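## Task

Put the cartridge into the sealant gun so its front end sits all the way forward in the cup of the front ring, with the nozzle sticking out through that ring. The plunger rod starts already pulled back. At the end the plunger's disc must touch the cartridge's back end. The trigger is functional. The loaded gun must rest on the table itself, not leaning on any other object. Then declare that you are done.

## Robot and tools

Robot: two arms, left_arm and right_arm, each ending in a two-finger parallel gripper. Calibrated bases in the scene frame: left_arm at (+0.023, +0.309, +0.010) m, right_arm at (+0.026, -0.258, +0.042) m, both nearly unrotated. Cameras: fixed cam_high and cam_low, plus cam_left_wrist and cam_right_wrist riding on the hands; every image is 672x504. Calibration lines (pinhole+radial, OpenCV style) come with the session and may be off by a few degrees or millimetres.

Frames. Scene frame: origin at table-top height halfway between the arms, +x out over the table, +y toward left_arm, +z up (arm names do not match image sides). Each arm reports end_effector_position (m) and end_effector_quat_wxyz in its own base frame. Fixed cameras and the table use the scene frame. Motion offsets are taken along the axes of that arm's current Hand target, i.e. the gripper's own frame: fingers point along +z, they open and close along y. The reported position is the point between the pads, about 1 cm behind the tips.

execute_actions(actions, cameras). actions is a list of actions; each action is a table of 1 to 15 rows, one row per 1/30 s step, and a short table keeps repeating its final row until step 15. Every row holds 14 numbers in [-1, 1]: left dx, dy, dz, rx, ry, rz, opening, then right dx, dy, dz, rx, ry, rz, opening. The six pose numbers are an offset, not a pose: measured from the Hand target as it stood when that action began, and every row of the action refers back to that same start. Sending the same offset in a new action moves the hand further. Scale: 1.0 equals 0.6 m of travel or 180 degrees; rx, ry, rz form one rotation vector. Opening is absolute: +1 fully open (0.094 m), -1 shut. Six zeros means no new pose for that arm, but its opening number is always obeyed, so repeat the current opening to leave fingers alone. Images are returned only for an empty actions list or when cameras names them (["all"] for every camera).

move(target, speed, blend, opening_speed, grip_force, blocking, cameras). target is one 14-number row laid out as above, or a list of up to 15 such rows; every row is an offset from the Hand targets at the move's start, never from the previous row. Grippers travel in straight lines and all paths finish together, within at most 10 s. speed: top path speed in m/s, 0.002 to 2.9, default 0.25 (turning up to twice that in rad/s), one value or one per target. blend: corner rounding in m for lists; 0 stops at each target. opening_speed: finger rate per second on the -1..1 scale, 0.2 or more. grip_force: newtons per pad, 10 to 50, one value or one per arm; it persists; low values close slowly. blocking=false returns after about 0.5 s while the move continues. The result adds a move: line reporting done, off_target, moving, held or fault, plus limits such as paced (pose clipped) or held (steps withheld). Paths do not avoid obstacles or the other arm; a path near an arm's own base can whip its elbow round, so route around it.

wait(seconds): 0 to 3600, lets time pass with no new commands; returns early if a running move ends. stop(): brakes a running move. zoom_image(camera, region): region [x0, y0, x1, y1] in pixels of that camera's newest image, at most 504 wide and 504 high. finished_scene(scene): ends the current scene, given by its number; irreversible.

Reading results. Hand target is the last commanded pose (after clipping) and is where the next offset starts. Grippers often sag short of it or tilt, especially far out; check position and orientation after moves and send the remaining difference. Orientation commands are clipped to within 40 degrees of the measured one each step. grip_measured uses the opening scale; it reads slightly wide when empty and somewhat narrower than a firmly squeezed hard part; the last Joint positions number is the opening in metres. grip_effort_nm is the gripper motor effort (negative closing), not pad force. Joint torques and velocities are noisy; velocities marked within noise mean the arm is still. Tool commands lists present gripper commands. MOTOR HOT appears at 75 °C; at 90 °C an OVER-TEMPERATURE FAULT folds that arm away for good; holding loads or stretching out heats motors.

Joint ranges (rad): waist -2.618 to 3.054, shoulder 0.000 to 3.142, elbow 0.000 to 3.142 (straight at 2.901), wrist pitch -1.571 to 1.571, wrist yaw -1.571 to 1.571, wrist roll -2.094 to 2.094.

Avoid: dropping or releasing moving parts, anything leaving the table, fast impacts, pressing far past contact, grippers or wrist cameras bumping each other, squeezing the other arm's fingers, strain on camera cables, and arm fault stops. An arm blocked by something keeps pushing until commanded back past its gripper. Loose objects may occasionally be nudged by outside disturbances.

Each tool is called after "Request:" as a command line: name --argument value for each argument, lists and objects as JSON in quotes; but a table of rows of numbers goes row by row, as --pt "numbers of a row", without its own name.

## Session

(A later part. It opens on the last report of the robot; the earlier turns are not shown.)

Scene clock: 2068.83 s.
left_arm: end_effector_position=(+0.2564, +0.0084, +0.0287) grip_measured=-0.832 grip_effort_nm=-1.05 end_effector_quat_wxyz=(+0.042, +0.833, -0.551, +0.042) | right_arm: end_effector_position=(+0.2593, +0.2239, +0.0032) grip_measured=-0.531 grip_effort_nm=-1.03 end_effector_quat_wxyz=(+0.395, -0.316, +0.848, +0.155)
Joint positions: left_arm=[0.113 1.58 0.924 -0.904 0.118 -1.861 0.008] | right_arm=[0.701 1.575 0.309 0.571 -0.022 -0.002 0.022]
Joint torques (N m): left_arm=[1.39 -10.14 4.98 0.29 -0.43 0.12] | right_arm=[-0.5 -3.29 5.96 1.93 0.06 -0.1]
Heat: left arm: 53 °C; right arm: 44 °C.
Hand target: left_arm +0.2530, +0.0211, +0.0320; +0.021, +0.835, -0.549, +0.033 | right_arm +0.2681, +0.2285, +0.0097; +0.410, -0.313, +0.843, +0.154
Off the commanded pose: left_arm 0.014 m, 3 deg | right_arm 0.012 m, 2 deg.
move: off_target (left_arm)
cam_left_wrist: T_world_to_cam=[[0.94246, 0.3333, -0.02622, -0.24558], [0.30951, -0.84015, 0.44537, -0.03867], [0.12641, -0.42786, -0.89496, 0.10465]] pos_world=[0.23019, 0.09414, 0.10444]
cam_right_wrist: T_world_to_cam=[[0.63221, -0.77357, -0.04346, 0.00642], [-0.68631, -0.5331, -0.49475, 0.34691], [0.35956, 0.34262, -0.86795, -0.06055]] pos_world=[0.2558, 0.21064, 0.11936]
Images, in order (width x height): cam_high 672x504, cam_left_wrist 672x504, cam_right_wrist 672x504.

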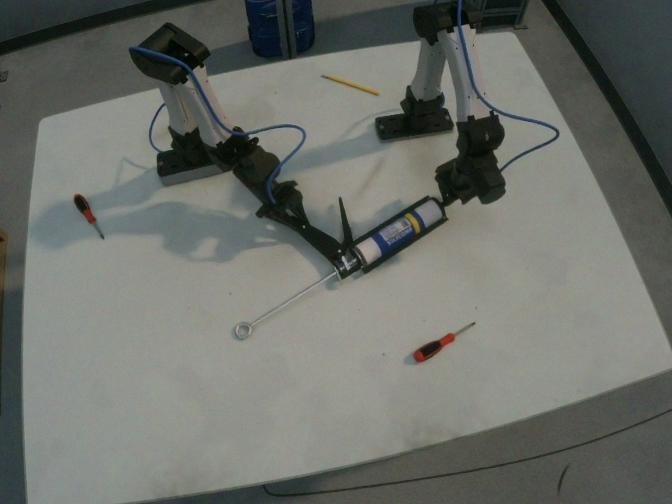

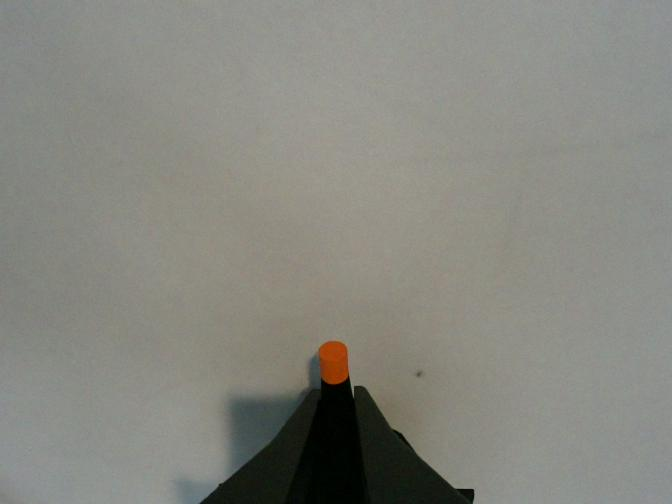

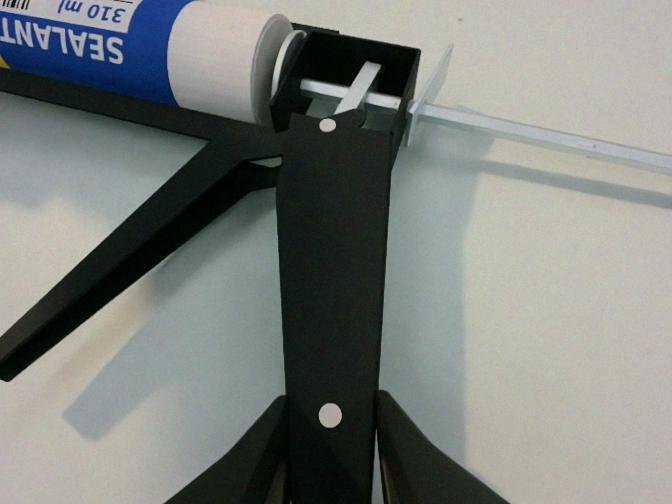

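Request:
move --target '[0.016,0.003,0,0,0,0,-0.95,0,0,0,0,0,0,-0.65]' --speed 0.06

Request:
move --target '[0,0,0,0,0,0,-0.5,0,0,0,0,0,0,-0.65]' --opening_speed 0.5

Request:
move --target '[0,0,-0.08,0,0,0,0,0,0,0,0,0,0,-0.65]' --speed 0.12 --cameras '["cam_left_wrist","cam_right_wrist","cam_high"]'

Request:
zoom_image --camera "cam_left_wrist" --region '[240, 260, 440, 460]'

Scene clock: 2079.93 s.
left_arm: end_effector_position=(+0.2557, +0.0077, +0.0283) grip_measured=-0.832 grip_effort_nm=-1.05 end_effector_quat_wxyz=(+0.037, +0.832, -0.552, +0.035) | right_arm: end_effector_position=(+0.2590, +0.2237, +0.0021) grip_measured=-0.531 grip_effort_nm=-1.03 end_effector_quat_wxyz=(+0.394, -0.317, +0.849, +0.154)
Joint positions: left_arm=[0.099 1.58 0.924 -0.906 0.102 -1.871 0.008] | right_arm=[0.701 1.579 0.309 0.571 -0.022 -0.002 0.022]
Joint torques (N m): left_arm=[-0.68 -10.07 5.03 0.35 -0.29 -0.17] | right_arm=[-0.49 -3.56 5.94 1.93 0.07 -0.1]
Heat: left arm: 55 °C; right arm: 44 °C.
Hand target: left_arm +0.2552, +0.0117, +0.0328; +0.021, +0.835, -0.549, +0.033 | right_arm +0.2680, +0.2284, +0.0096; +0.410, -0.313, +0.843, +0.154
Off the commanded pose: left_arm 0.006 m, 2 deg | right_arm 0.013 m, 2 deg.
move: done

Scene clock: 2081.10 s.
left_arm: end_effector_position=(+0.2552, +0.0096, +0.0297) grip_measured=-0.502 grip_effort_nm=0.08 end_effector_quat_wxyz=(+0.031, +0.833, -0.552, +0.033) | right_arm: end_effector_position=(+0.2592, +0.2235, +0.0021) grip_measured=-0.531 grip_effort_nm=-1.03 end_effector_quat_wxyz=(+0.395, -0.319, +0.848, +0.153)
Joint positions: left_arm=[0.099 1.573 0.924 -0.91 0.089 -1.872 0.023] | right_arm=[0.701 1.579 0.309 0.572 -0.021 -0.008 0.022]
Joint torques (N m): left_arm=[-0.59 -9.21 5.16 0.37 -0.18 -0.13] | right_arm=[-0.51 -3.55 5.94 1.93 0.05 -0.05]
Heat: left arm: 55 °C; right arm: 44 °C.
Hand target: left_arm +0.2552, +0.0116, +0.0328; +0.020, +0.835, -0.549, +0.033 | right_arm +0.2680, +0.2284, +0.0096; +0.410, -0.313, +0.843, +0.154
Off the commanded pose: left_arm 0.004 m, 1 deg | right_arm 0.013 m, 2 deg.
move: done

Scene clock: 2082.33 s.
left_arm: end_effector_position=(+0.2492, +0.0102, +0.0714) grip_measured=-0.002 grip_effort_nm=0.07 end_effector_quat_wxyz=(+0.034, +0.834, -0.550, +0.029) | right_arm: end_effector_position=(+0.2592, +0.2235, +0.0021) grip_measured=-0.531 grip_effort_nm=-1.03 end_effector_quat_wxyz=(+0.395, -0.319, +0.848, +0.153)
Joint positions: left_arm=[0.103 1.506 1.033 -1.095 0.089 -1.872 0.047] | right_arm=[0.701 1.579 0.309 0.572 -0.021 -0.008 0.022]
Joint torques (N m): left_arm=[0.1 -8.39 8.23 0.11 -0.15 0] | right_arm=[-0.51 -3.56 5.94 1.93 0.04 -0.05]
Heat: left arm: 54 °C; right arm: 44 °C.
Hand target: left_arm +0.2536, +0.0150, +0.0806; +0.021, +0.835, -0.549, +0.033 | right_arm +0.2680, +0.2284, +0.0096; +0.410, -0.313, +0.843, +0.154
Off the commanded pose: left_arm 0.011 m, 2 deg | right_arm 0.013 m, 2 deg.
move: off_target (left_arm)
cam_left_wrist: T_world_to_cam=[[0.94173, 0.3352, -0.02801, -0.23798], [0.31561, -0.85176, 0.4182, -0.05346], [0.11632, -0.40267, -0.90792, 0.14771]] pos_world=[0.2238, 0.09371, 0.1498]
cam_right_wrist: T_world_to_cam=[[0.63397, -0.77241, -0.03825, 0.00535], [-0.68459, -0.5375, -0.49238, 0.34659], [0.35976, 0.33834, -0.86954, -0.06037]] pos_world=[0.2556, 0.21085, 0.11837]
Images, in order (width x height): cam_high 672x504, cam_left_wrist 672x504, cam_right_wrist 672x504.

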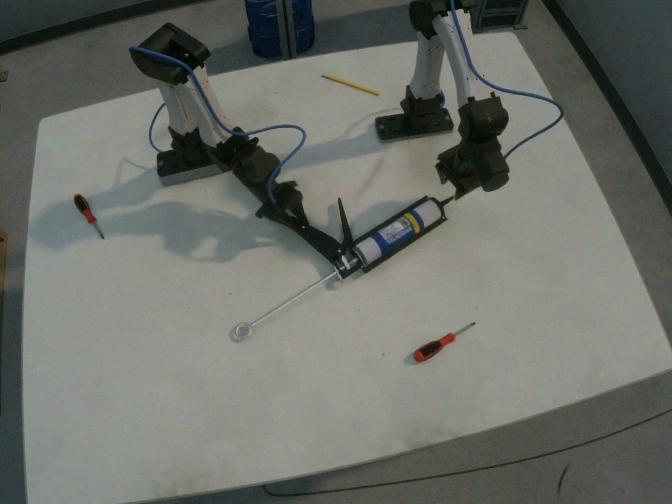

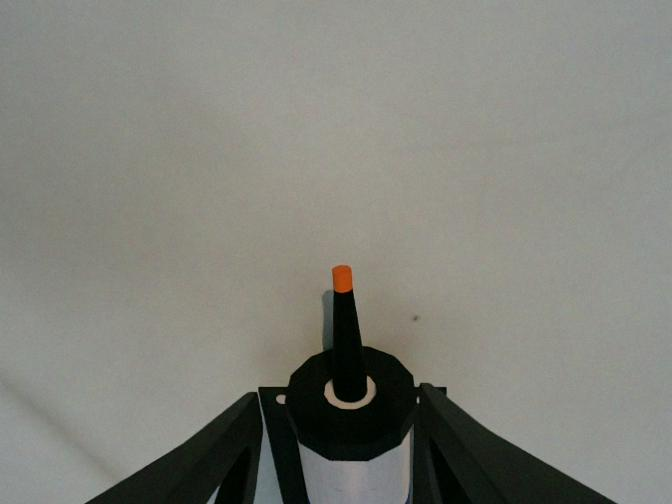

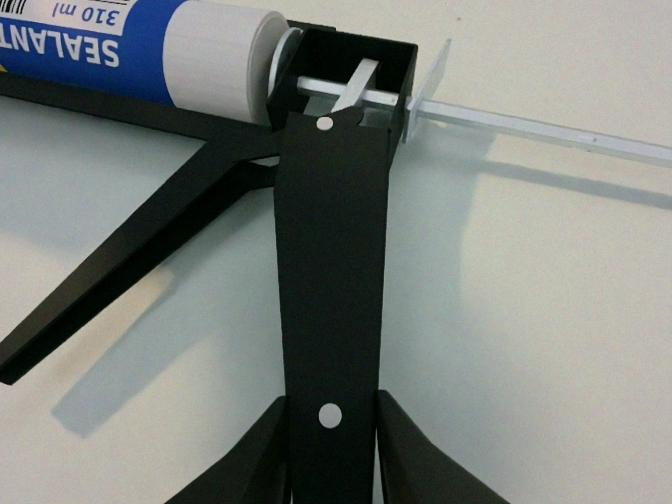

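Scaled by 2.520.

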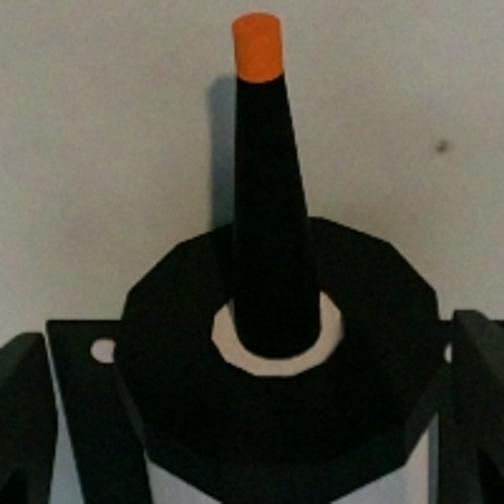

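Request:
move --target '[0,0,0,0,0,0,1.0,0,0,0,0,0,0,-0.1]' --opening_speed 1

Request:
move --target '[0.0925,0.0085,0,0,0,0.011,1.0,0,0,-0.13,0,0,0,-0.1]' --speed 0.12 --cameras '["cam_left_wrist","cam_right_wrist","cam_high"]'

Scene clock: 2116.83 s.
left_arm: end_effector_position=(+0.2490, +0.0101, +0.0714) grip_measured=+0.998 grip_effort_nm=0.08 end_effector_quat_wxyz=(+0.034, +0.834, -0.550, +0.029) | right_arm: end_effector_position=(+0.2592, +0.2235, +0.0021) grip_measured=-0.102 grip_effort_nm=0.11 end_effector_quat_wxyz=(+0.395, -0.319, +0.848, +0.152)
Joint positions: left_arm=[0.103 1.506 1.033 -1.096 0.089 -1.872 0.094] | right_arm=[0.701 1.579 0.309 0.572 -0.021 -0.008 0.042]
Joint torques (N m): left_arm=[0.17 -8.06 8.35 0.12 -0.2 0.04] | right_arm=[-0.51 -3.59 5.94 1.94 0.05 -0.04]
Heat: left arm: 51 °C; right arm: 45 °C.
Hand target: left_arm +0.2535, +0.0150, +0.0806; +0.021, +0.835, -0.549, +0.033 | right_arm +0.2680, +0.2284, +0.0096; +0.410, -0.313, +0.843, +0.154
Off the commanded pose: left_arm 0.011 m, 2 deg | right_arm 0.013 m, 2 deg.
move: done

Scene clock: 2118.53 s.
left_arm: end_effector_position=(+0.2662, -0.0384, +0.0815) grip_measured=+0.998 grip_effort_nm=0.07 end_effector_quat_wxyz=(+0.026, +0.823, -0.567, +0.037) | right_arm: end_effector_position=(+0.2146, +0.1858, +0.0457) grip_measured=-0.102 grip_effort_nm=0.11 end_effector_quat_wxyz=(+0.392, -0.319, +0.849, +0.152)
Joint positions: left_arm=[-0.09 1.538 1.104 -1.097 0.083 -2.027 0.094] | right_arm=[0.701 1.006 0.222 0.082 -0.021 -0.008 0.042]
Joint torques (N m): left_arm=[-0.85 -6.16 8.4 0.22 -0.15 -0.18] | right_arm=[-0.98 -2.73 7.53 1.8 0.01 -0.08]
Heat: left arm: 51 °C; right arm: 45 °C.
Hand target: left_arm +0.2708, -0.0378, +0.0849; +0.020, +0.826, -0.563, +0.033 | right_arm +0.2216, +0.1882, +0.0577; +0.410, -0.313, +0.843, +0.154
Off the commanded pose: left_arm 0.006 m, 1 deg | right_arm 0.014 m, 2 deg.
move: off_target (right_arm)
cam_left_wrist: T_world_to_cam=[[0.95436, 0.2986, -0.00504, -0.24409], [0.27268, -0.86438, 0.42248, -0.09386], [0.12179, -0.40457, -0.90636, 0.13365]] pos_world=[0.24226, 0.04583, 0.15955]
cam_right_wrist: T_world_to_cam=[[0.63402, -0.77239, -0.03791, 0.00623], [-0.68638, -0.53948, -0.48769, 0.31778], [0.35624, 0.33522, -0.87219, 0.00774]] pos_world=[0.21141, 0.17365, 0.16197]
Images, in order (width x height): cam_high 672x504, cam_left_wrist 672x504, cam_right_wrist 672x504.

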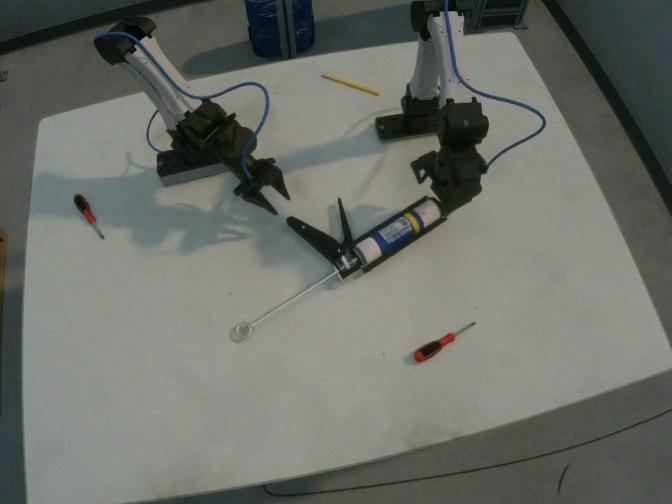

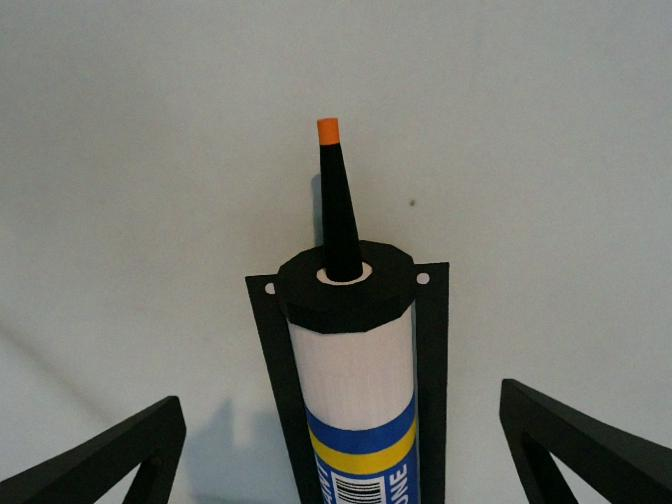

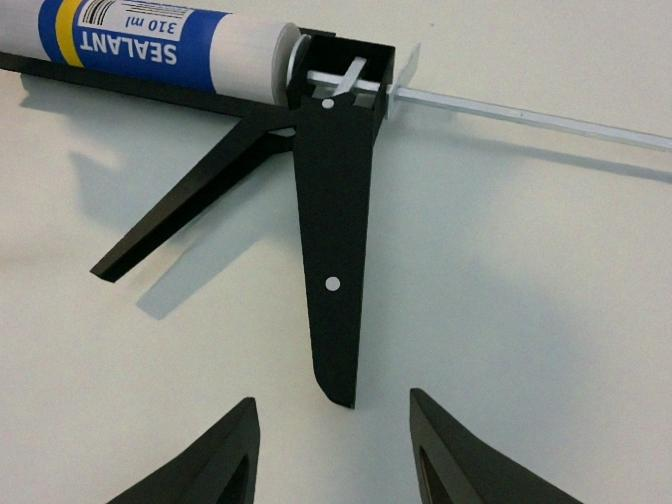

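Request:
move --pt "0 -0.005 0.113 0 0 -0.012 1.0 -0.11 -0.0677 -0.1095 0 0 0 0.0" --pt "0 -0.005 0.113 0 0 -0.012 1.0 -0.1747 -0.4472 0.0245 0.2696 0.1952 0.552 0.0" --speed 0.2 --blend '[0.03,0]' --cameras '["cam_left_wrist","cam_right_wrist","cam_high"]'

Scene clock: 2153.07 s.
left_arm: end_effector_position=(+0.2793, -0.0427, +0.0253) grip_measured=+0.998 grip_effort_nm=0.07 end_effector_quat_wxyz=(+0.023, +0.833, -0.551, +0.044) | right_arm: end_effector_position=(+0.4517, +0.0357, +0.1299) grip_measured=-0.002 grip_effort_nm=0.11 end_effector_quat_wxyz=(+0.020, +0.546, +0.837, +0.009)
Joint positions: left_arm=[-0.101 1.641 0.974 -0.847 0.082 -2.076 0.094] | right_arm=[0.082 2.326 2.374 -1.577 0.01 1.238 0.047]
Joint torques (N m): left_arm=[-0.9 -6.76 3.96 0.53 -0.1 -0.15] | right_arm=[-0.9 -9.13 7.91 0.24 -0.07 0.02]
Heat: left arm: 50 °C; right arm: 44 °C.
Hand target: left_arm +0.2759, -0.0415, +0.0173; +0.021, +0.836, -0.547, +0.033 | right_arm +0.4549, +0.0349, +0.1306; +0.000, +0.552, +0.834, +0.000
Off the commanded pose: left_arm 0.009 m, 1 deg | right_arm 0.003 m, 3 deg.
joint sent to its limit (right arm) — joint 4 (wrist pitch), lower limit. The joint targets are off in orientation, not in position.
move: off_target (right_arm)
cam_left_wrist: T_world_to_cam=[[0.94219, 0.33502, 0.00642, -0.25088], [0.30003, -0.85202, 0.42901, -0.08465], [0.1492, -0.40228, -0.90328, 0.0718]] pos_world=[0.25106, 0.04081, 0.10278]
cam_right_wrist: T_world_to_cam=[[-0.93219, -0.36063, -0.03119, 0.43491], [-0.35019, 0.87664, 0.32997, 0.13205], [-0.09165, 0.31851, -0.94348, 0.2592]] pos_world=[0.47541, -0.04147, 0.21454]
Images, in order (width x height): cam_high 672x504, cam_left_wrist 672x504, cam_right_wrist 672x504.

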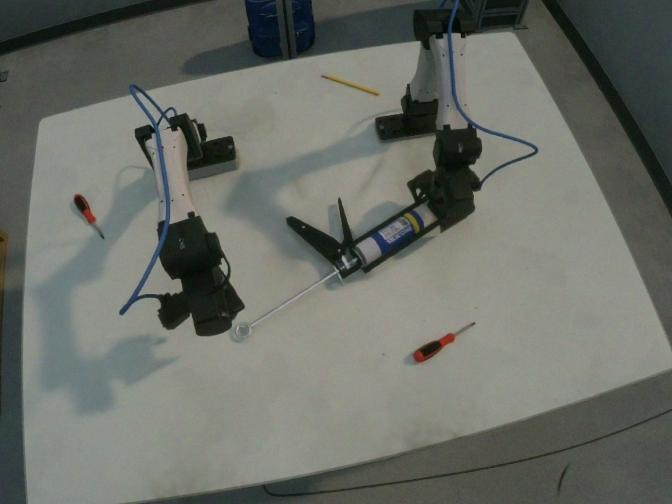

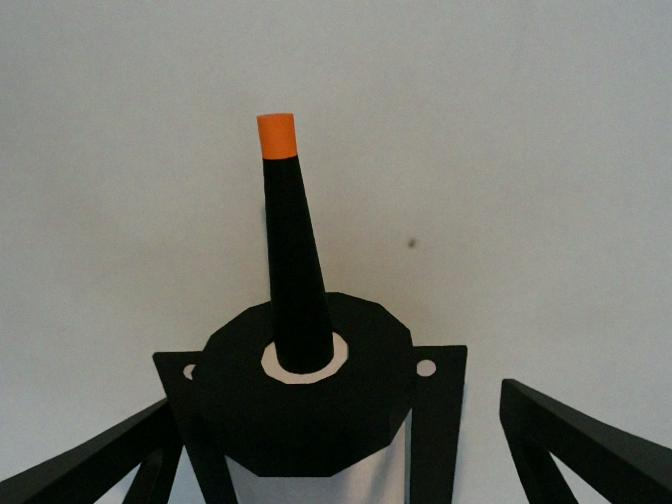

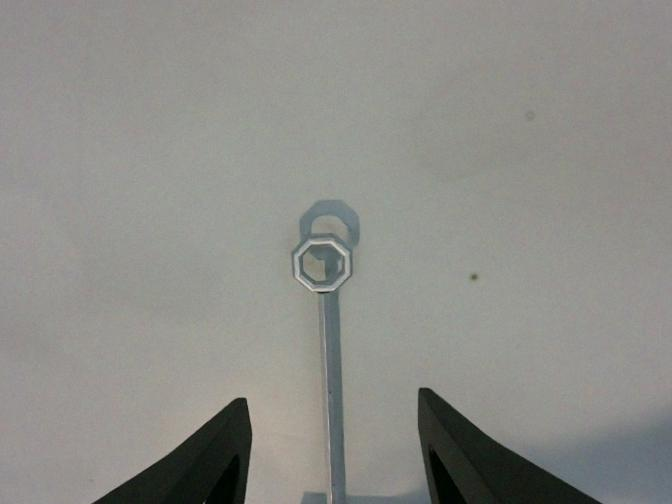

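Request:
move --target '[-0.01,0.012,0.007,0,0,0,1.0,0,0,0,0,0,0,0.0]' --speed 0.08 --cameras '["cam_left_wrist"]'

Scene clock: 2172.97 s.
left_arm: end_effector_position=(+0.2677, -0.0415, +0.0141) grip_measured=+0.998 grip_effort_nm=0.07 end_effector_quat_wxyz=(+0.029, +0.834, -0.551, +0.033) | right_arm: end_effector_position=(+0.4516, +0.0357, +0.1299) grip_measured=-0.002 grip_effort_nm=0.11 end_effector_quat_wxyz=(+0.019, +0.546, +0.837, +0.009)
Joint positions: left_arm=[-0.101 1.641 0.926 -0.824 0.082 -2.076 0.094] | right_arm=[0.082 2.326 2.374 -1.578 0.009 1.239 0.047]
Joint torques (N m): left_arm=[-0.55 -8.91 4.11 0.49 -0.17 -0.1] | right_arm=[-0.91 -9.13 7.92 0.22 -0.07 0.01]
Heat: left arm: 48 °C; right arm: 51 °C.
Hand target: left_arm +0.2669, -0.0392, +0.0126; +0.021, +0.836, -0.547, +0.033 | right_arm +0.4548, +0.0349, +0.1306; +0.000, +0.552, +0.834, +0.000
Off the commanded pose: left_arm 0.003 m, 1 deg | right_arm 0.003 m, 3 deg.
joint sent to its limit (right arm) — joint 4 (wrist pitch), lower limit. The joint targets are off in orientation, not in position.
move: done
cam_left_wrist: T_world_to_cam=[[0.94208, 0.33496, -0.01698, -0.23994], [0.3109, -0.85317, 0.41886, -0.07816], [0.12582, -0.39988, -0.90789, 0.07034]] pos_world=[0.24149, 0.04181, 0.09253]

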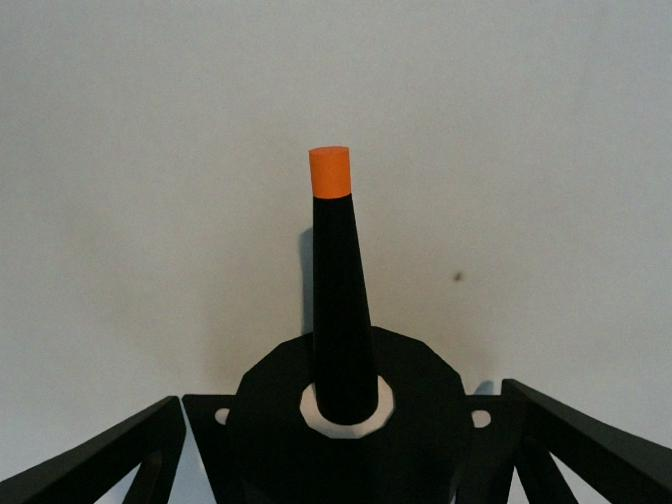

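Request:
move --target '[0,0,0,0,0,0,0.55,0,0,0,0,0,0,0.0]' --opening_speed 0.3 --grip_force '[30,50]' --cameras '["cam_left_wrist","cam_right_wrist"]'

Scene clock: 2182.37 s.
left_arm: end_effector_position=(+0.2703, -0.0414, +0.0142) grip_measured=+0.675 grip_effort_nm=-0.68 end_effector_quat_wxyz=(+0.026, +0.833, -0.551, +0.037) | right_arm: end_effector_position=(+0.4516, +0.0357, +0.1299) grip_measured=-0.002 grip_effort_nm=0.11 end_effector_quat_wxyz=(+0.019, +0.546, +0.837, +0.009)
Joint positions: left_arm=[-0.101 1.641 0.926 -0.814 0.08 -2.076 0.079] | right_arm=[0.082 2.326 2.374 -1.578 0.009 1.239 0.047]
Joint torques (N m): left_arm=[-0.39 -9.11 4.08 0.38 -0.14 -0.12] | right_arm=[-0.91 -9.1 7.91 0.23 -0.07 0.01]
Heat: left arm: 49 °C; right arm: 53 °C.
Hand target: left_arm +0.2669, -0.0392, +0.0126; +0.021, +0.836, -0.547, +0.033 | right_arm +0.4548, +0.0349, +0.1306; +0.000, +0.552, +0.834, +0.000
Off the commanded pose: left_arm 0.004 m, 1 deg | right_arm 0.003 m, 3 deg.
joint sent to its limit (right arm) — joint 4 (wrist pitch), lower limit. The joint targets are off in orientation, not in position.
grip_force (N): 30, 50
move: done
cam_left_wrist: T_world_to_cam=[[0.94217, 0.33507, -0.00666, -0.24254], [0.30656, -0.85363, 0.42111, -0.07771], [0.13541, -0.3988, -0.90698, 0.06763]] pos_world=[0.24318, 0.04191, 0.09245]
cam_right_wrist: T_world_to_cam=[[-0.93235, -0.36022, -0.031, 0.43487], [-0.34969, 0.87665, 0.33044, 0.13167], [-0.09186, 0.31893, -0.94332, 0.25927]] pos_world=[0.47531, -0.04147, 0.21454]

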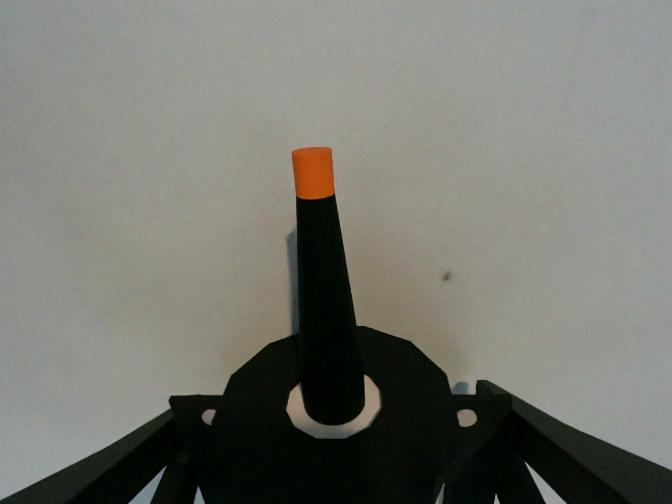

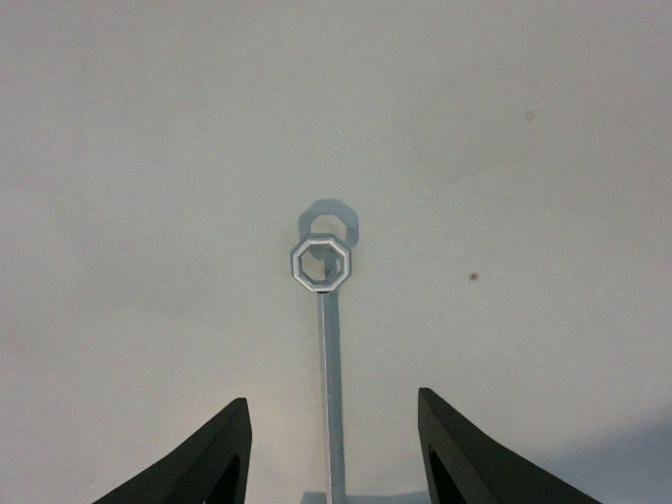

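Request:
move --target '[0,0,0,0,0,0,0.55,0.002,0.0155,0.15,0,0,0,0.0]' --speed 0.12 --cameras '["cam_right_wrist"]'

Scene clock: 2193.23 s.
left_arm: end_effector_position=(+0.2703, -0.0414, +0.0142) grip_measured=+0.675 grip_effort_nm=-0.68 end_effector_quat_wxyz=(+0.026, +0.833, -0.551, +0.037) | right_arm: end_effector_position=(+0.4601, +0.0365, +0.0458) grip_measured=-0.002 grip_effort_nm=0.11 end_effector_quat_wxyz=(+0.001, +0.550, +0.835, -0.004)
Joint positions: left_arm=[-0.101 1.641 0.926 -0.814 0.08 -2.076 0.079] | right_arm=[0.082 2.375 2.124 -1.323 0.008 1.247 0.047]
Joint torques (N m): left_arm=[-0.43 -9.28 4.23 0.4 -0.17 -0.16] | right_arm=[-0.16 -9.74 5.75 0.35 -0.07 0.02]
Heat: left arm: 50 °C; right arm: 55 °C.
Hand target: left_arm +0.2669, -0.0392, +0.0126; +0.021, +0.836, -0.547, +0.033 | right_arm +0.4630, +0.0396, +0.0406; +0.000, +0.552, +0.834, +0.000
Off the commanded pose: left_arm 0.004 m, 1 deg | right_arm 0.007 m, 1 deg.
grip_force (N): 30, 50
move: done
cam_right_wrist: T_world_to_cam=[[-0.93588, -0.35211, 0.01226, 0.43983], [-0.32679, 0.88055, 0.34327, 0.15038], [-0.13167, 0.31725, -0.93916, 0.19861]] pos_world=[0.48692, -0.04056, 0.12951]

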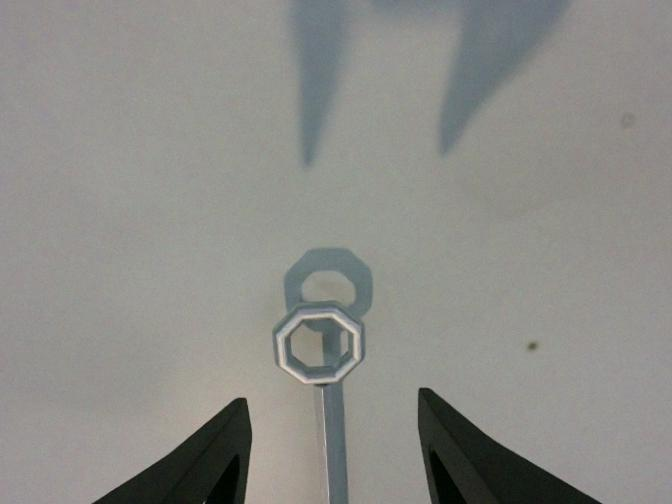

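Request:
move --target '[0,0,0,0,0,0,0.55,0.003,0.006,0.093,0,0,0,0.0]' --speed 0.1 --cameras '["cam_right_wrist"]'

Scene clock: 2199.70 s.
left_arm: end_effector_position=(+0.2697, -0.0412, +0.0146) grip_measured=+0.675 grip_effort_nm=-0.68 end_effector_quat_wxyz=(+0.026, +0.834, -0.550, +0.037) | right_arm: end_effector_position=(+0.4646, +0.0373, -0.0078) grip_measured=-0.002 grip_effort_nm=0.11 end_effector_quat_wxyz=(+0.003, +0.553, +0.833, -0.002)
Joint positions: left_arm=[-0.101 1.639 0.925 -0.816 0.08 -2.078 0.079] | right_arm=[0.082 2.419 1.987 -1.138 0.006 1.254 0.047]
Joint torques (N m): left_arm=[-0.79 -8.85 4.25 0.47 -0.16 -0.15] | right_arm=[0.36 -9.63 5.37 0.36 -0.04 0.01]
Heat: left arm: 50 °C; right arm: 57 °C.
Hand target: left_arm +0.2669, -0.0391, +0.0126; +0.021, +0.836, -0.547, +0.033 | right_arm +0.4657, +0.0427, -0.0151; +0.000, +0.552, +0.834, +0.000
Off the commanded pose: left_arm 0.004 m, 1 deg | right_arm 0.009 m, 0 deg.
grip_force (N): 30, 50
move: done
cam_right_wrist: T_world_to_cam=[[-0.93806, -0.34641, 0.0065, 0.4457], [-0.32318, 0.88161, 0.34397, 0.16794], [-0.12489, 0.32056, -0.93896, 0.14533]] pos_world=[0.49051, -0.04025, 0.0758]

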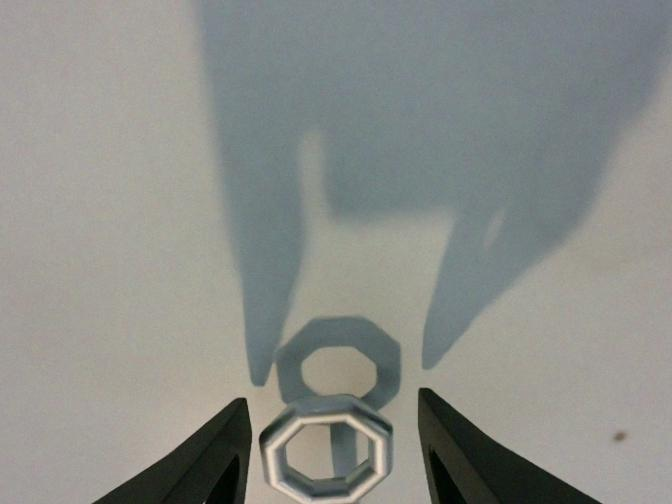

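Request:
move --target '[0,0,0,0,0,0,0.55,0,0.003,0.004,0,0,0,-0.4]' --opening_speed 0.4 --cameras '["cam_right_wrist"]'

Request:
move --target '[0,0,0,0,0,0,0.55,0.012,0,0,0,0,0,-0.4]' --speed 0.04 --cameras '["cam_left_wrist","cam_high"]'

Request:
zoom_image --camera "cam_high" --region '[320, 180, 480, 300]'

Scene clock: 2206.67 s.
left_arm: end_effector_position=(+0.2697, -0.0412, +0.0146) grip_measured=+0.675 grip_effort_nm=-0.68 end_effector_quat_wxyz=(+0.026, +0.834, -0.550, +0.037) | right_arm: end_effector_position=(+0.4664, +0.0375, -0.0120) grip_measured=-0.269 grip_effort_nm=-1.02 end_effector_quat_wxyz=(+0.004, +0.554, +0.833, -0.001)
Joint positions: left_arm=[-0.101 1.639 0.925 -0.816 0.08 -2.078 0.079] | right_arm=[0.082 2.428 1.987 -1.125 0.006 1.256 0.034]
Joint torques (N m): left_arm=[-0.5 -8.68 4.29 0.41 -0.17 -0.12] | right_arm=[0.44 -9.57 6.13 0.29 -0.04 0]
Heat: left arm: 50 °C; right arm: 58 °C.
Hand target: left_arm +0.2669, -0.0392, +0.0126; +0.021, +0.836, -0.547, +0.033 | right_arm +0.4673, +0.0434, -0.0177; +0.000, +0.552, +0.834, +0.000
Off the commanded pose: left_arm 0.004 m, 1 deg | right_arm 0.008 m, 0 deg.
grip_force (N): 30, 50
move: done
cam_right_wrist: T_world_to_cam=[[-0.93898, -0.34397, 0.00383, 0.44781], [-0.32178, 0.88224, 0.34368, 0.1691], [-0.1216, 0.32147, -0.93908, 0.13995]] pos_world=[0.49191, -0.04015, 0.07159]

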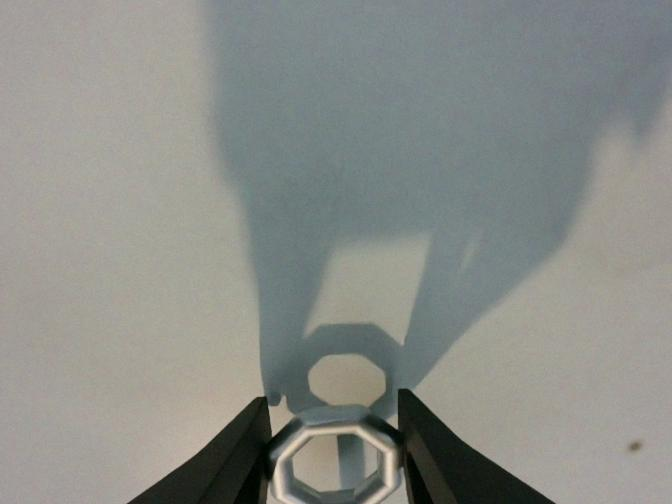

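Scene clock: 2207.20 s.
left_arm: end_effector_position=(+0.2697, -0.0412, +0.0146) grip_measured=+0.675 grip_effort_nm=-0.68 end_effector_quat_wxyz=(+0.026, +0.834, -0.550, +0.037) | right_arm: end_effector_position=(+0.4662, +0.0393, -0.0125) grip_measured=-0.270 grip_effort_nm=-1.03 end_effector_quat_wxyz=(+0.005, +0.554, +0.832, -0.003)
Joint positions: left_arm=[-0.101 1.639 0.925 -0.816 0.08 -2.078 0.079] | right_arm=[0.088 2.428 1.985 -1.123 0.011 1.263 0.034]
Joint torques (N m): left_arm=[-0.57 -8.87 4.21 0.42 -0.17 -0.15] | right_arm=[1.22 -10.32 4.78 0.33 -0.09 0.07]
Heat: left arm: 50 °C; right arm: 58 °C.
Hand target: left_arm +0.2669, -0.0392, +0.0126; +0.021, +0.836, -0.547, +0.033 | right_arm +0.4644, +0.0500, -0.0177; +0.000, +0.552, +0.834, +0.000
Off the commanded pose: left_arm 0.004 m, 1 deg | right_arm 0.012 m, 1 deg.
grip_force (N): 30, 50
move: off_target (right_arm)
cam_left_wrist: T_world_to_cam=[[0.94164, 0.33654, -0.00699, -0.24178], [0.30808, -0.85329, 0.42069, -0.078], [0.13561, -0.39829, -0.90718, 0.06804]] pos_world=[0.24248, 0.04191, 0.09285]
Images, in order (width x height): cam_high 672x504, cam_left_wrist 672x504.

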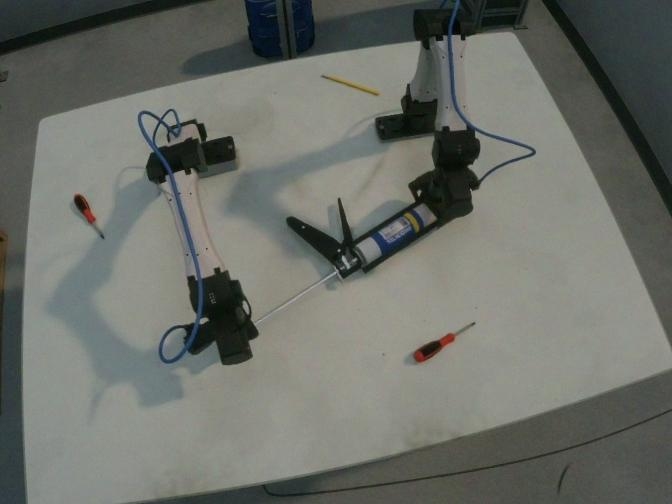

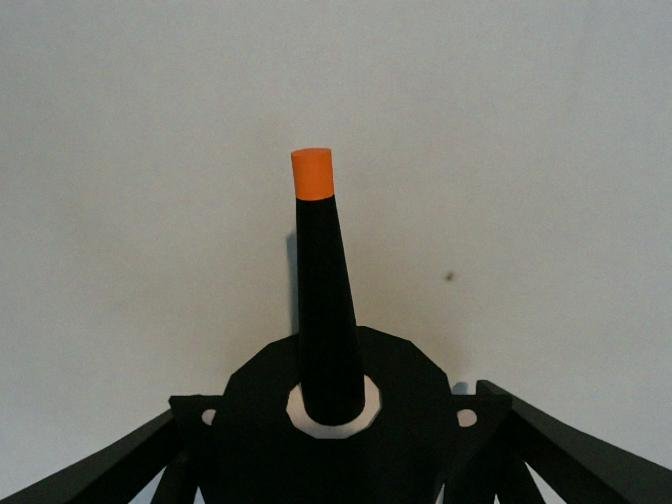

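Scaled by 3.150.

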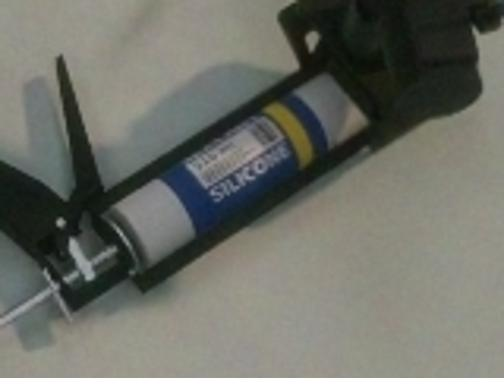

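Request:
move --target '[0,0,0,0,0,0,0.55,0.01,0,0,0,0,0,-0.4]' --speed 0.04

Request:
move --target '[0,0,0,0,0,0,0.55,0.008,0,0,0,0,0,-0.4]' --speed 0.04 --cameras '["cam_left_wrist","cam_high"]'

Request:
zoom_image --camera "cam_high" --region '[320, 180, 480, 300]'

Scene clock: 2215.07 s.
left_arm: end_effector_position=(+0.2695, -0.0412, +0.0146) grip_measured=+0.675 grip_effort_nm=-0.68 end_effector_quat_wxyz=(+0.026, +0.834, -0.550, +0.036) | right_arm: end_effector_position=(+0.4661, +0.0396, -0.0134) grip_measured=-0.270 grip_effort_nm=-1.03 end_effector_quat_wxyz=(+0.010, +0.555, +0.832, -0.008)
Joint positions: left_arm=[-0.101 1.639 0.925 -0.817 0.08 -2.078 0.079] | right_arm=[0.094 2.428 1.981 -1.119 0.024 1.27 0.034]
Joint torques (N m): left_arm=[-0.36 -8.85 4.22 0.48 -0.11 -0.11] | right_arm=[1.78 -10.85 3.99 0.34 -0.22 0.12]
Heat: left arm: 50 °C; right arm: 58 °C.
Hand target: left_arm +0.2669, -0.0392, +0.0126; +0.021, +0.836, -0.547, +0.033 | right_arm +0.4621, +0.0556, -0.0176; +0.000, +0.552, +0.834, +0.000
Off the commanded pose: left_arm 0.004 m, 1 deg | right_arm 0.017 m, 1 deg.
grip_force (N): 30, 50
move: off_target (right_arm)

Scene clock: 2215.60 s.
left_arm: end_effector_position=(+0.2692, -0.0416, +0.0153) grip_measured=+0.675 grip_effort_nm=-0.68 end_effector_quat_wxyz=(+0.027, +0.834, -0.550, +0.037) | right_arm: end_effector_position=(+0.4665, +0.0400, -0.0147) grip_measured=-0.270 grip_effort_nm=-1.03 end_effector_quat_wxyz=(+0.015, +0.555, +0.832, -0.012)
Joint positions: left_arm=[-0.101 1.635 0.925 -0.819 0.082 -2.079 0.079] | right_arm=[0.099 2.428 1.976 -1.11 0.037 1.276 0.034]
Joint torques (N m): left_arm=[-0.35 -8.46 4.48 0.47 -0.18 -0.07] | right_arm=[2.14 -11.25 3.63 0.31 -0.33 0.16]
Heat: left arm: 50 °C; right arm: 58 °C.
Hand target: left_arm +0.2670, -0.0392, +0.0126; +0.021, +0.836, -0.547, +0.033 | right_arm +0.4602, +0.0600, -0.0177; +0.000, +0.552, +0.834, +0.000
Off the commanded pose: left_arm 0.004 m, 1 deg | right_arm 0.021 m, 2 deg.
grip_force (N): 30, 50
move: off_target (right_arm)
cam_left_wrist: T_world_to_cam=[[0.94128, 0.33754, -0.00809, -0.2411], [0.30916, -0.85202, 0.42247, -0.07875], [0.13571, -0.40017, -0.90634, 0.06855]] pos_world=[0.24198, 0.04172, 0.09345]
Images, in order (width x height): cam_high 672x504, cam_left_wrist 672x504.

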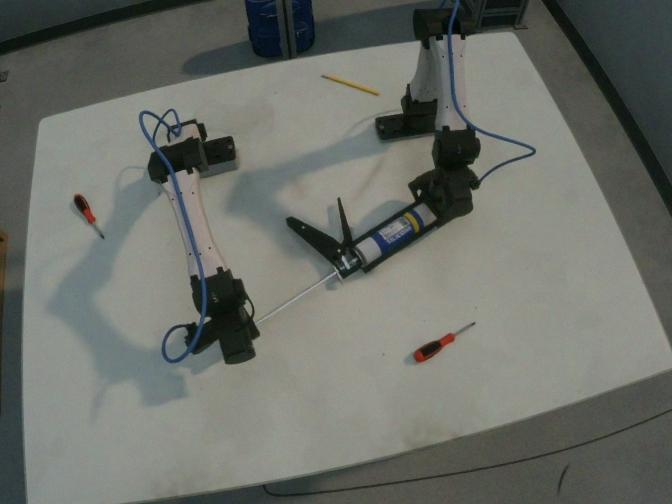

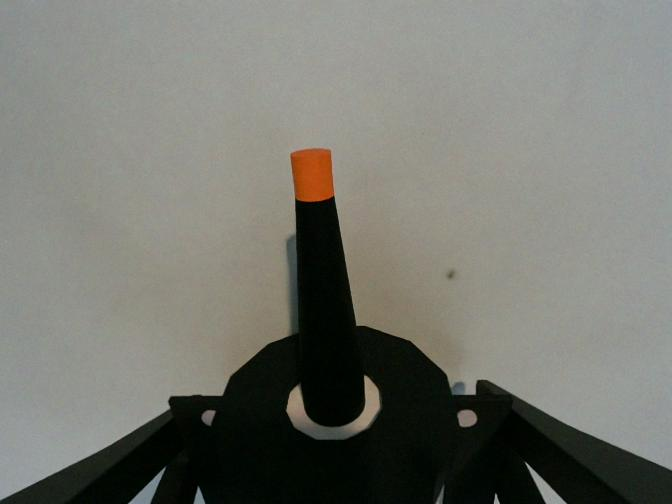

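Scaled by 3.150.

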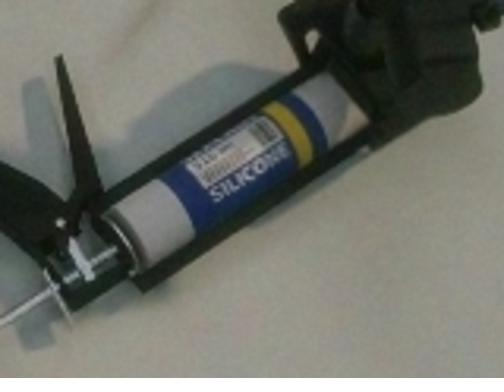

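Request:
zoom_image --camera "cam_high" --region '[335, 235, 385, 285]'

Scaled by 10.080.

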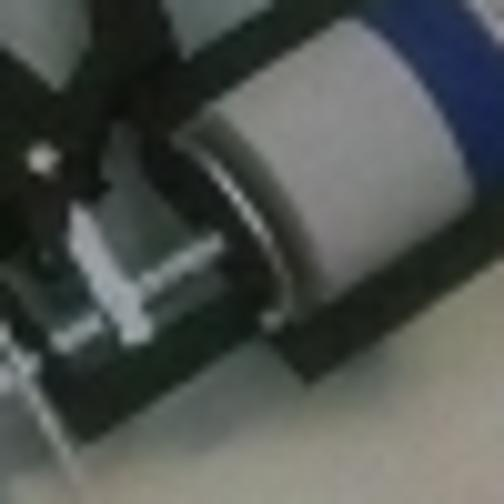

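Request:
move --target '[0,0,0,0,0,0,0.55,0.02,0,-0.005,0,0,0,-0.4]' --speed 0.06 --cameras '["cam_left_wrist","cam_high"]'

Request:
zoom_image --camera "cam_high" --region '[335, 235, 385, 285]'

Scene clock: 2225.67 s.
left_arm: end_effector_position=(+0.2688, -0.0416, +0.0153) grip_measured=+0.675 grip_effort_nm=-0.68 end_effector_quat_wxyz=(+0.027, +0.834, -0.549, +0.036) | right_arm: end_effector_position=(+0.4665, +0.0408, -0.0145) grip_measured=-0.270 grip_effort_nm=-1.03 end_effector_quat_wxyz=(+0.028, +0.556, +0.830, -0.021)
Joint positions: left_arm=[-0.101 1.635 0.925 -0.821 0.082 -2.08 0.079] | right_arm=[0.113 2.42 1.96 -1.096 0.069 1.293 0.034]
Joint torques (N m): left_arm=[-0.59 -8.55 4.25 0.5 -0.14 -0.09] | right_arm=[3.03 -11.78 3.63 0.17 -0.62 0.23]
Heat: left arm: 50 °C; right arm: 59 °C.
Hand target: left_arm +0.2669, -0.0392, +0.0126; +0.021, +0.836, -0.547, +0.033 | right_arm +0.4555, +0.0710, -0.0147; +0.000, +0.552, +0.834, +0.000
Off the commanded pose: left_arm 0.004 m, 1 deg | right_arm 0.032 m, 4 deg.
grip_force (N): 30, 50
move: off_target (right_arm)
cam_left_wrist: T_world_to_cam=[[0.94101, 0.33826, -0.00951, -0.24055], [0.31046, -0.85182, 0.42192, -0.07889], [0.13462, -0.39998, -0.90658, 0.06888]] pos_world=[0.24158, 0.04172, 0.09344]
Images, in order (width x height): cam_high 672x504, cam_left_wrist 672x504.

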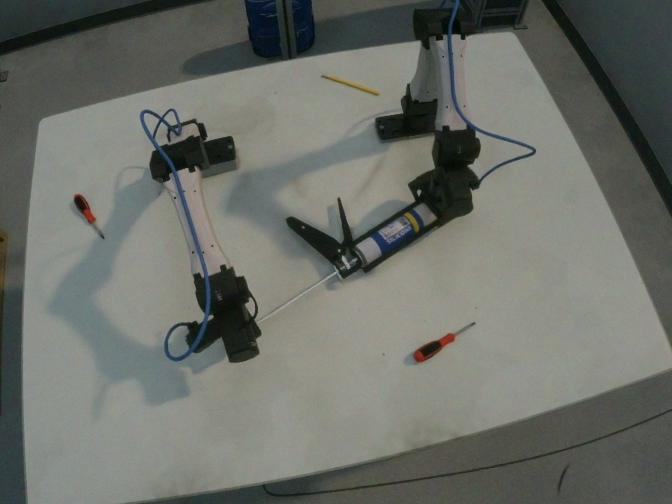

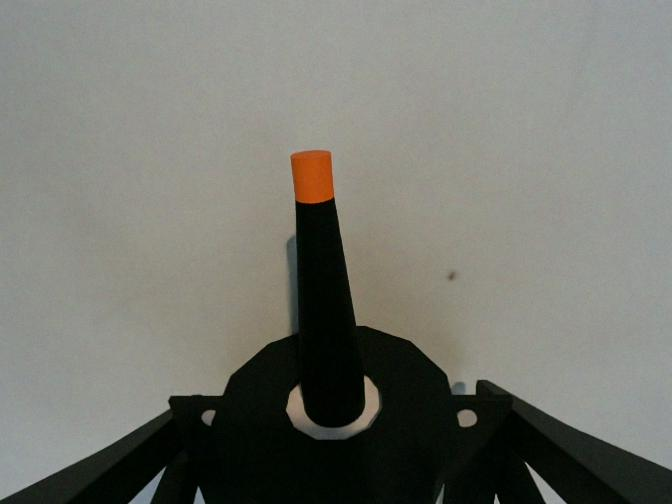

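Scaled by 10.080.

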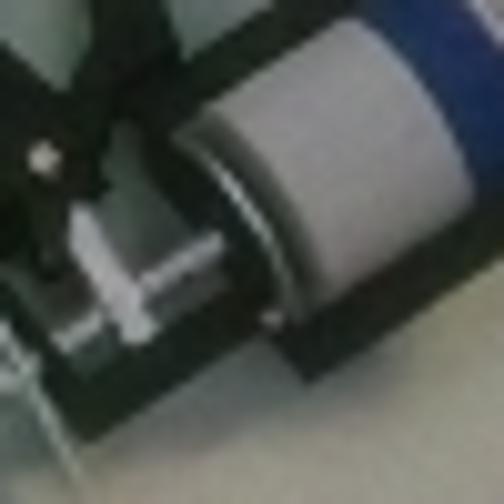

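Request:
move --target '[0,0,0,0,0,0,0.55,-0.042,0,0,0,0,0,-0.4]' --speed 0.06

Request:
move --target '[0,0,0,0,0,0,0.55,0,0,0,0,0,0,0.0]' --opening_speed 0.6

Request:
move --target '[0,0,0,0,0,0,0.55,0,0,-0.2,0,0,0,0.0]' --speed 0.12

Scene clock: 2240.33 s.
left_arm: end_effector_position=(+0.2689, -0.0414, +0.0153) grip_measured=+0.675 grip_effort_nm=-0.68 end_effector_quat_wxyz=(+0.027, +0.834, -0.549, +0.036) | right_arm: end_effector_position=(+0.4669, +0.0401, -0.0133) grip_measured=-0.270 grip_effort_nm=-1.03 end_effector_quat_wxyz=(+0.020, +0.554, +0.832, -0.012)
Joint positions: left_arm=[-0.101 1.635 0.925 -0.82 0.081 -2.08 0.079] | right_arm=[0.101 2.42 1.966 -1.102 0.043 1.275 0.034]
Joint torques (N m): left_arm=[-0.49 -8.42 4.11 0.46 -0.14 -0.08] | right_arm=[-0.29 -9.77 7.28 0.07 -0.38 -0.09]
Heat: left arm: 50 °C; right arm: 67 °C.
Hand target: left_arm +0.2670, -0.0391, +0.0126; +0.021, +0.836, -0.547, +0.033 | right_arm +0.4654, +0.0479, -0.0146; +0.000, +0.552, +0.834, +0.000
Off the commanded pose: left_arm 0.004 m, 1 deg | right_arm 0.008 m, 3 deg.
grip_force (N): 30, 50
move: off_target (right_arm)

Scene clock: 2241.30 s.
left_arm: end_effector_position=(+0.2690, -0.0412, +0.0153) grip_measured=+0.675 grip_effort_nm=-0.68 end_effector_quat_wxyz=(+0.026, +0.835, -0.549, +0.036) | right_arm: end_effector_position=(+0.4632, +0.0454, -0.0135) grip_measured=-0.002 grip_effort_nm=0.11 end_effector_quat_wxyz=(+0.004, +0.554, +0.833, -0.003)
Joint positions: left_arm=[-0.101 1.635 0.925 -0.82 0.08 -2.08 0.079] | right_arm=[0.101 2.42 1.966 -1.114 0.009 1.275 0.047]
Joint torques (N m): left_arm=[-0.36 -8.47 4.11 0.49 -0.16 -0.09] | right_arm=[-0.29 -9.62 7.46 0.14 -0.08 -0.09]
Heat: left arm: 50 °C; right arm: 67 °C.
Hand target: left_arm +0.2669, -0.0392, +0.0126; +0.021, +0.836, -0.547, +0.033 | right_arm +0.4654, +0.0478, -0.0146; +0.000, +0.552, +0.834, +0.000
Off the commanded pose: left_arm 0.004 m, 1 deg | right_arm 0.004 m, 1 deg.
grip_force (N): 30, 50
move: done

Scene clock: 2243.13 s.
left_arm: end_effector_position=(+0.2690, -0.0412, +0.0153) grip_measured=+0.675 grip_effort_nm=-0.68 end_effector_quat_wxyz=(+0.026, +0.835, -0.549, +0.036) | right_arm: end_effector_position=(+0.4636, +0.0455, +0.1054) grip_measured=-0.002 grip_effort_nm=0.11 end_effector_quat_wxyz=(+0.009, +0.554, +0.833, +0.002)
Joint positions: left_arm=[-0.101 1.635 0.925 -0.82 0.08 -2.08 0.079] | right_arm=[0.101 2.42 2.442 -1.577 0.009 1.275 0.047]
Joint torques (N m): left_arm=[-0.55 -8.2 4.18 0.49 -0.1 -0.11] | right_arm=[-0.32 -9.66 7.64 0.16 -0.06 -0.08]
Heat: left arm: 50 °C; right arm: 67 °C.
Hand target: left_arm +0.2669, -0.0392, +0.0126; +0.021, +0.836, -0.547, +0.033 | right_arm +0.4653, +0.0478, +0.1053; +0.000, +0.552, +0.834, +0.000
Off the commanded pose: left_arm 0.004 m, 1 deg | right_arm 0.003 m, 1 deg.
joint sent to its limit (right arm) — joint 4 (wrist pitch), lower limit. The joint targets still meet the commanded pose.
grip_force (N): 30, 50
move: done

Request:
move --target '[0,0,0,0,0,0,0.55,0.57,0.01,-0.02,0,0,0,0.0]' --speed 0.3 --cameras '["cam_right_wrist","cam_high"]'

Scene clock: 2260.57 s.
left_arm: end_effector_position=(+0.2690, -0.0412, +0.0153) grip_measured=+0.675 grip_effort_nm=-0.68 end_effector_quat_wxyz=(+0.026, +0.835, -0.549, +0.036) | right_arm: end_effector_position=(+0.3332, +0.3661, +0.1168) grip_measured=-0.002 grip_effort_nm=0.11 end_effector_quat_wxyz=(+0.007, +0.545, +0.836, +0.059)
Joint positions: left_arm=[-0.101 1.635 0.925 -0.82 0.08 -2.08 0.079] | right_arm=[0.831 2.491 2.614 -1.576 -0.004 1.986 0.047]
Joint torques (N m): left_arm=[-0.7 -8.18 4.25 0.48 -0.08 0] | right_arm=[-0.94 -9.95 7.83 0.32 0.05 0.01]
Heat: left arm: 50 °C; right arm: 68 °C.
Hand target: left_arm +0.2669, -0.0392, +0.0126; +0.021, +0.836, -0.547, +0.033 | right_arm +0.3374, +0.3650, +0.1174; +0.000, +0.552, +0.834, +0.000
Off the commanded pose: left_arm 0.004 m, 1 deg | right_arm 0.004 m, 7 deg.
joint sent to its limit (right arm) — joint 4 (wrist pitch), lower limit. The joint targets are off in orientation, not in position.
grip_force (N): 30, 50
move: off_target (right_arm)
cam_right_wrist: T_world_to_cam=[[-0.9288, -0.35763, -0.09711, 0.44865], [-0.36543, 0.84033, 0.40039, -0.18474], [-0.06158, 0.40737, -0.91119, 0.08446]] pos_world=[0.3544, 0.28129, 0.1945]
Images, in order (width x height): cam_high 672x504, cam_right_wrist 672x504.

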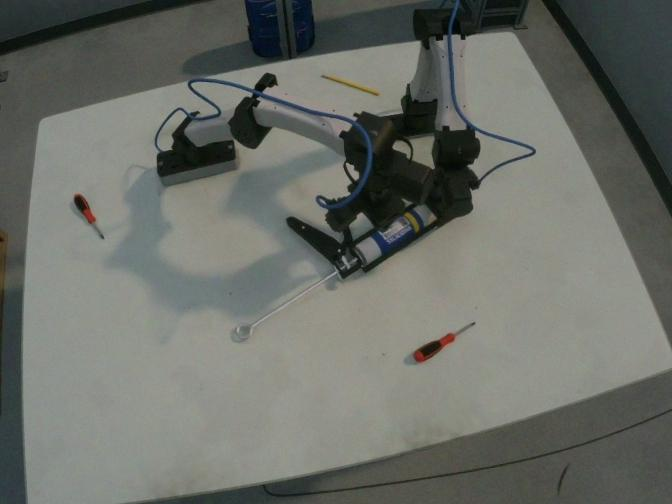

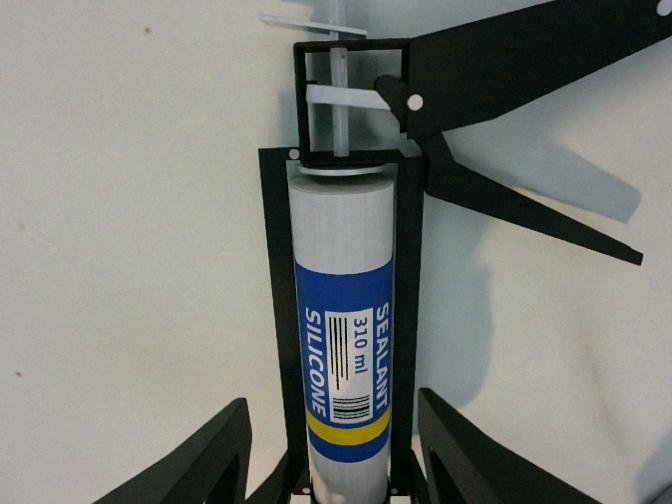

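Request:
zoom_image --camera "cam_right_wrist" --region '[280, 130, 410, 230]'

Request:
zoom_image --camera "cam_right_wrist" --region '[250, 424, 450, 504]'

Scaled by 3.877.

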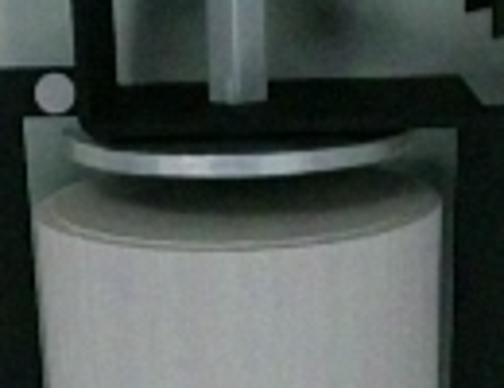

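Scaled by 2.520.

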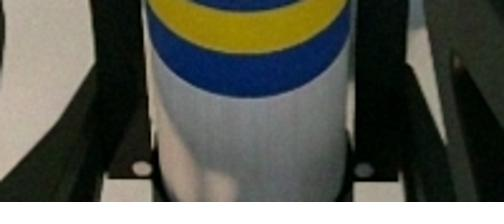

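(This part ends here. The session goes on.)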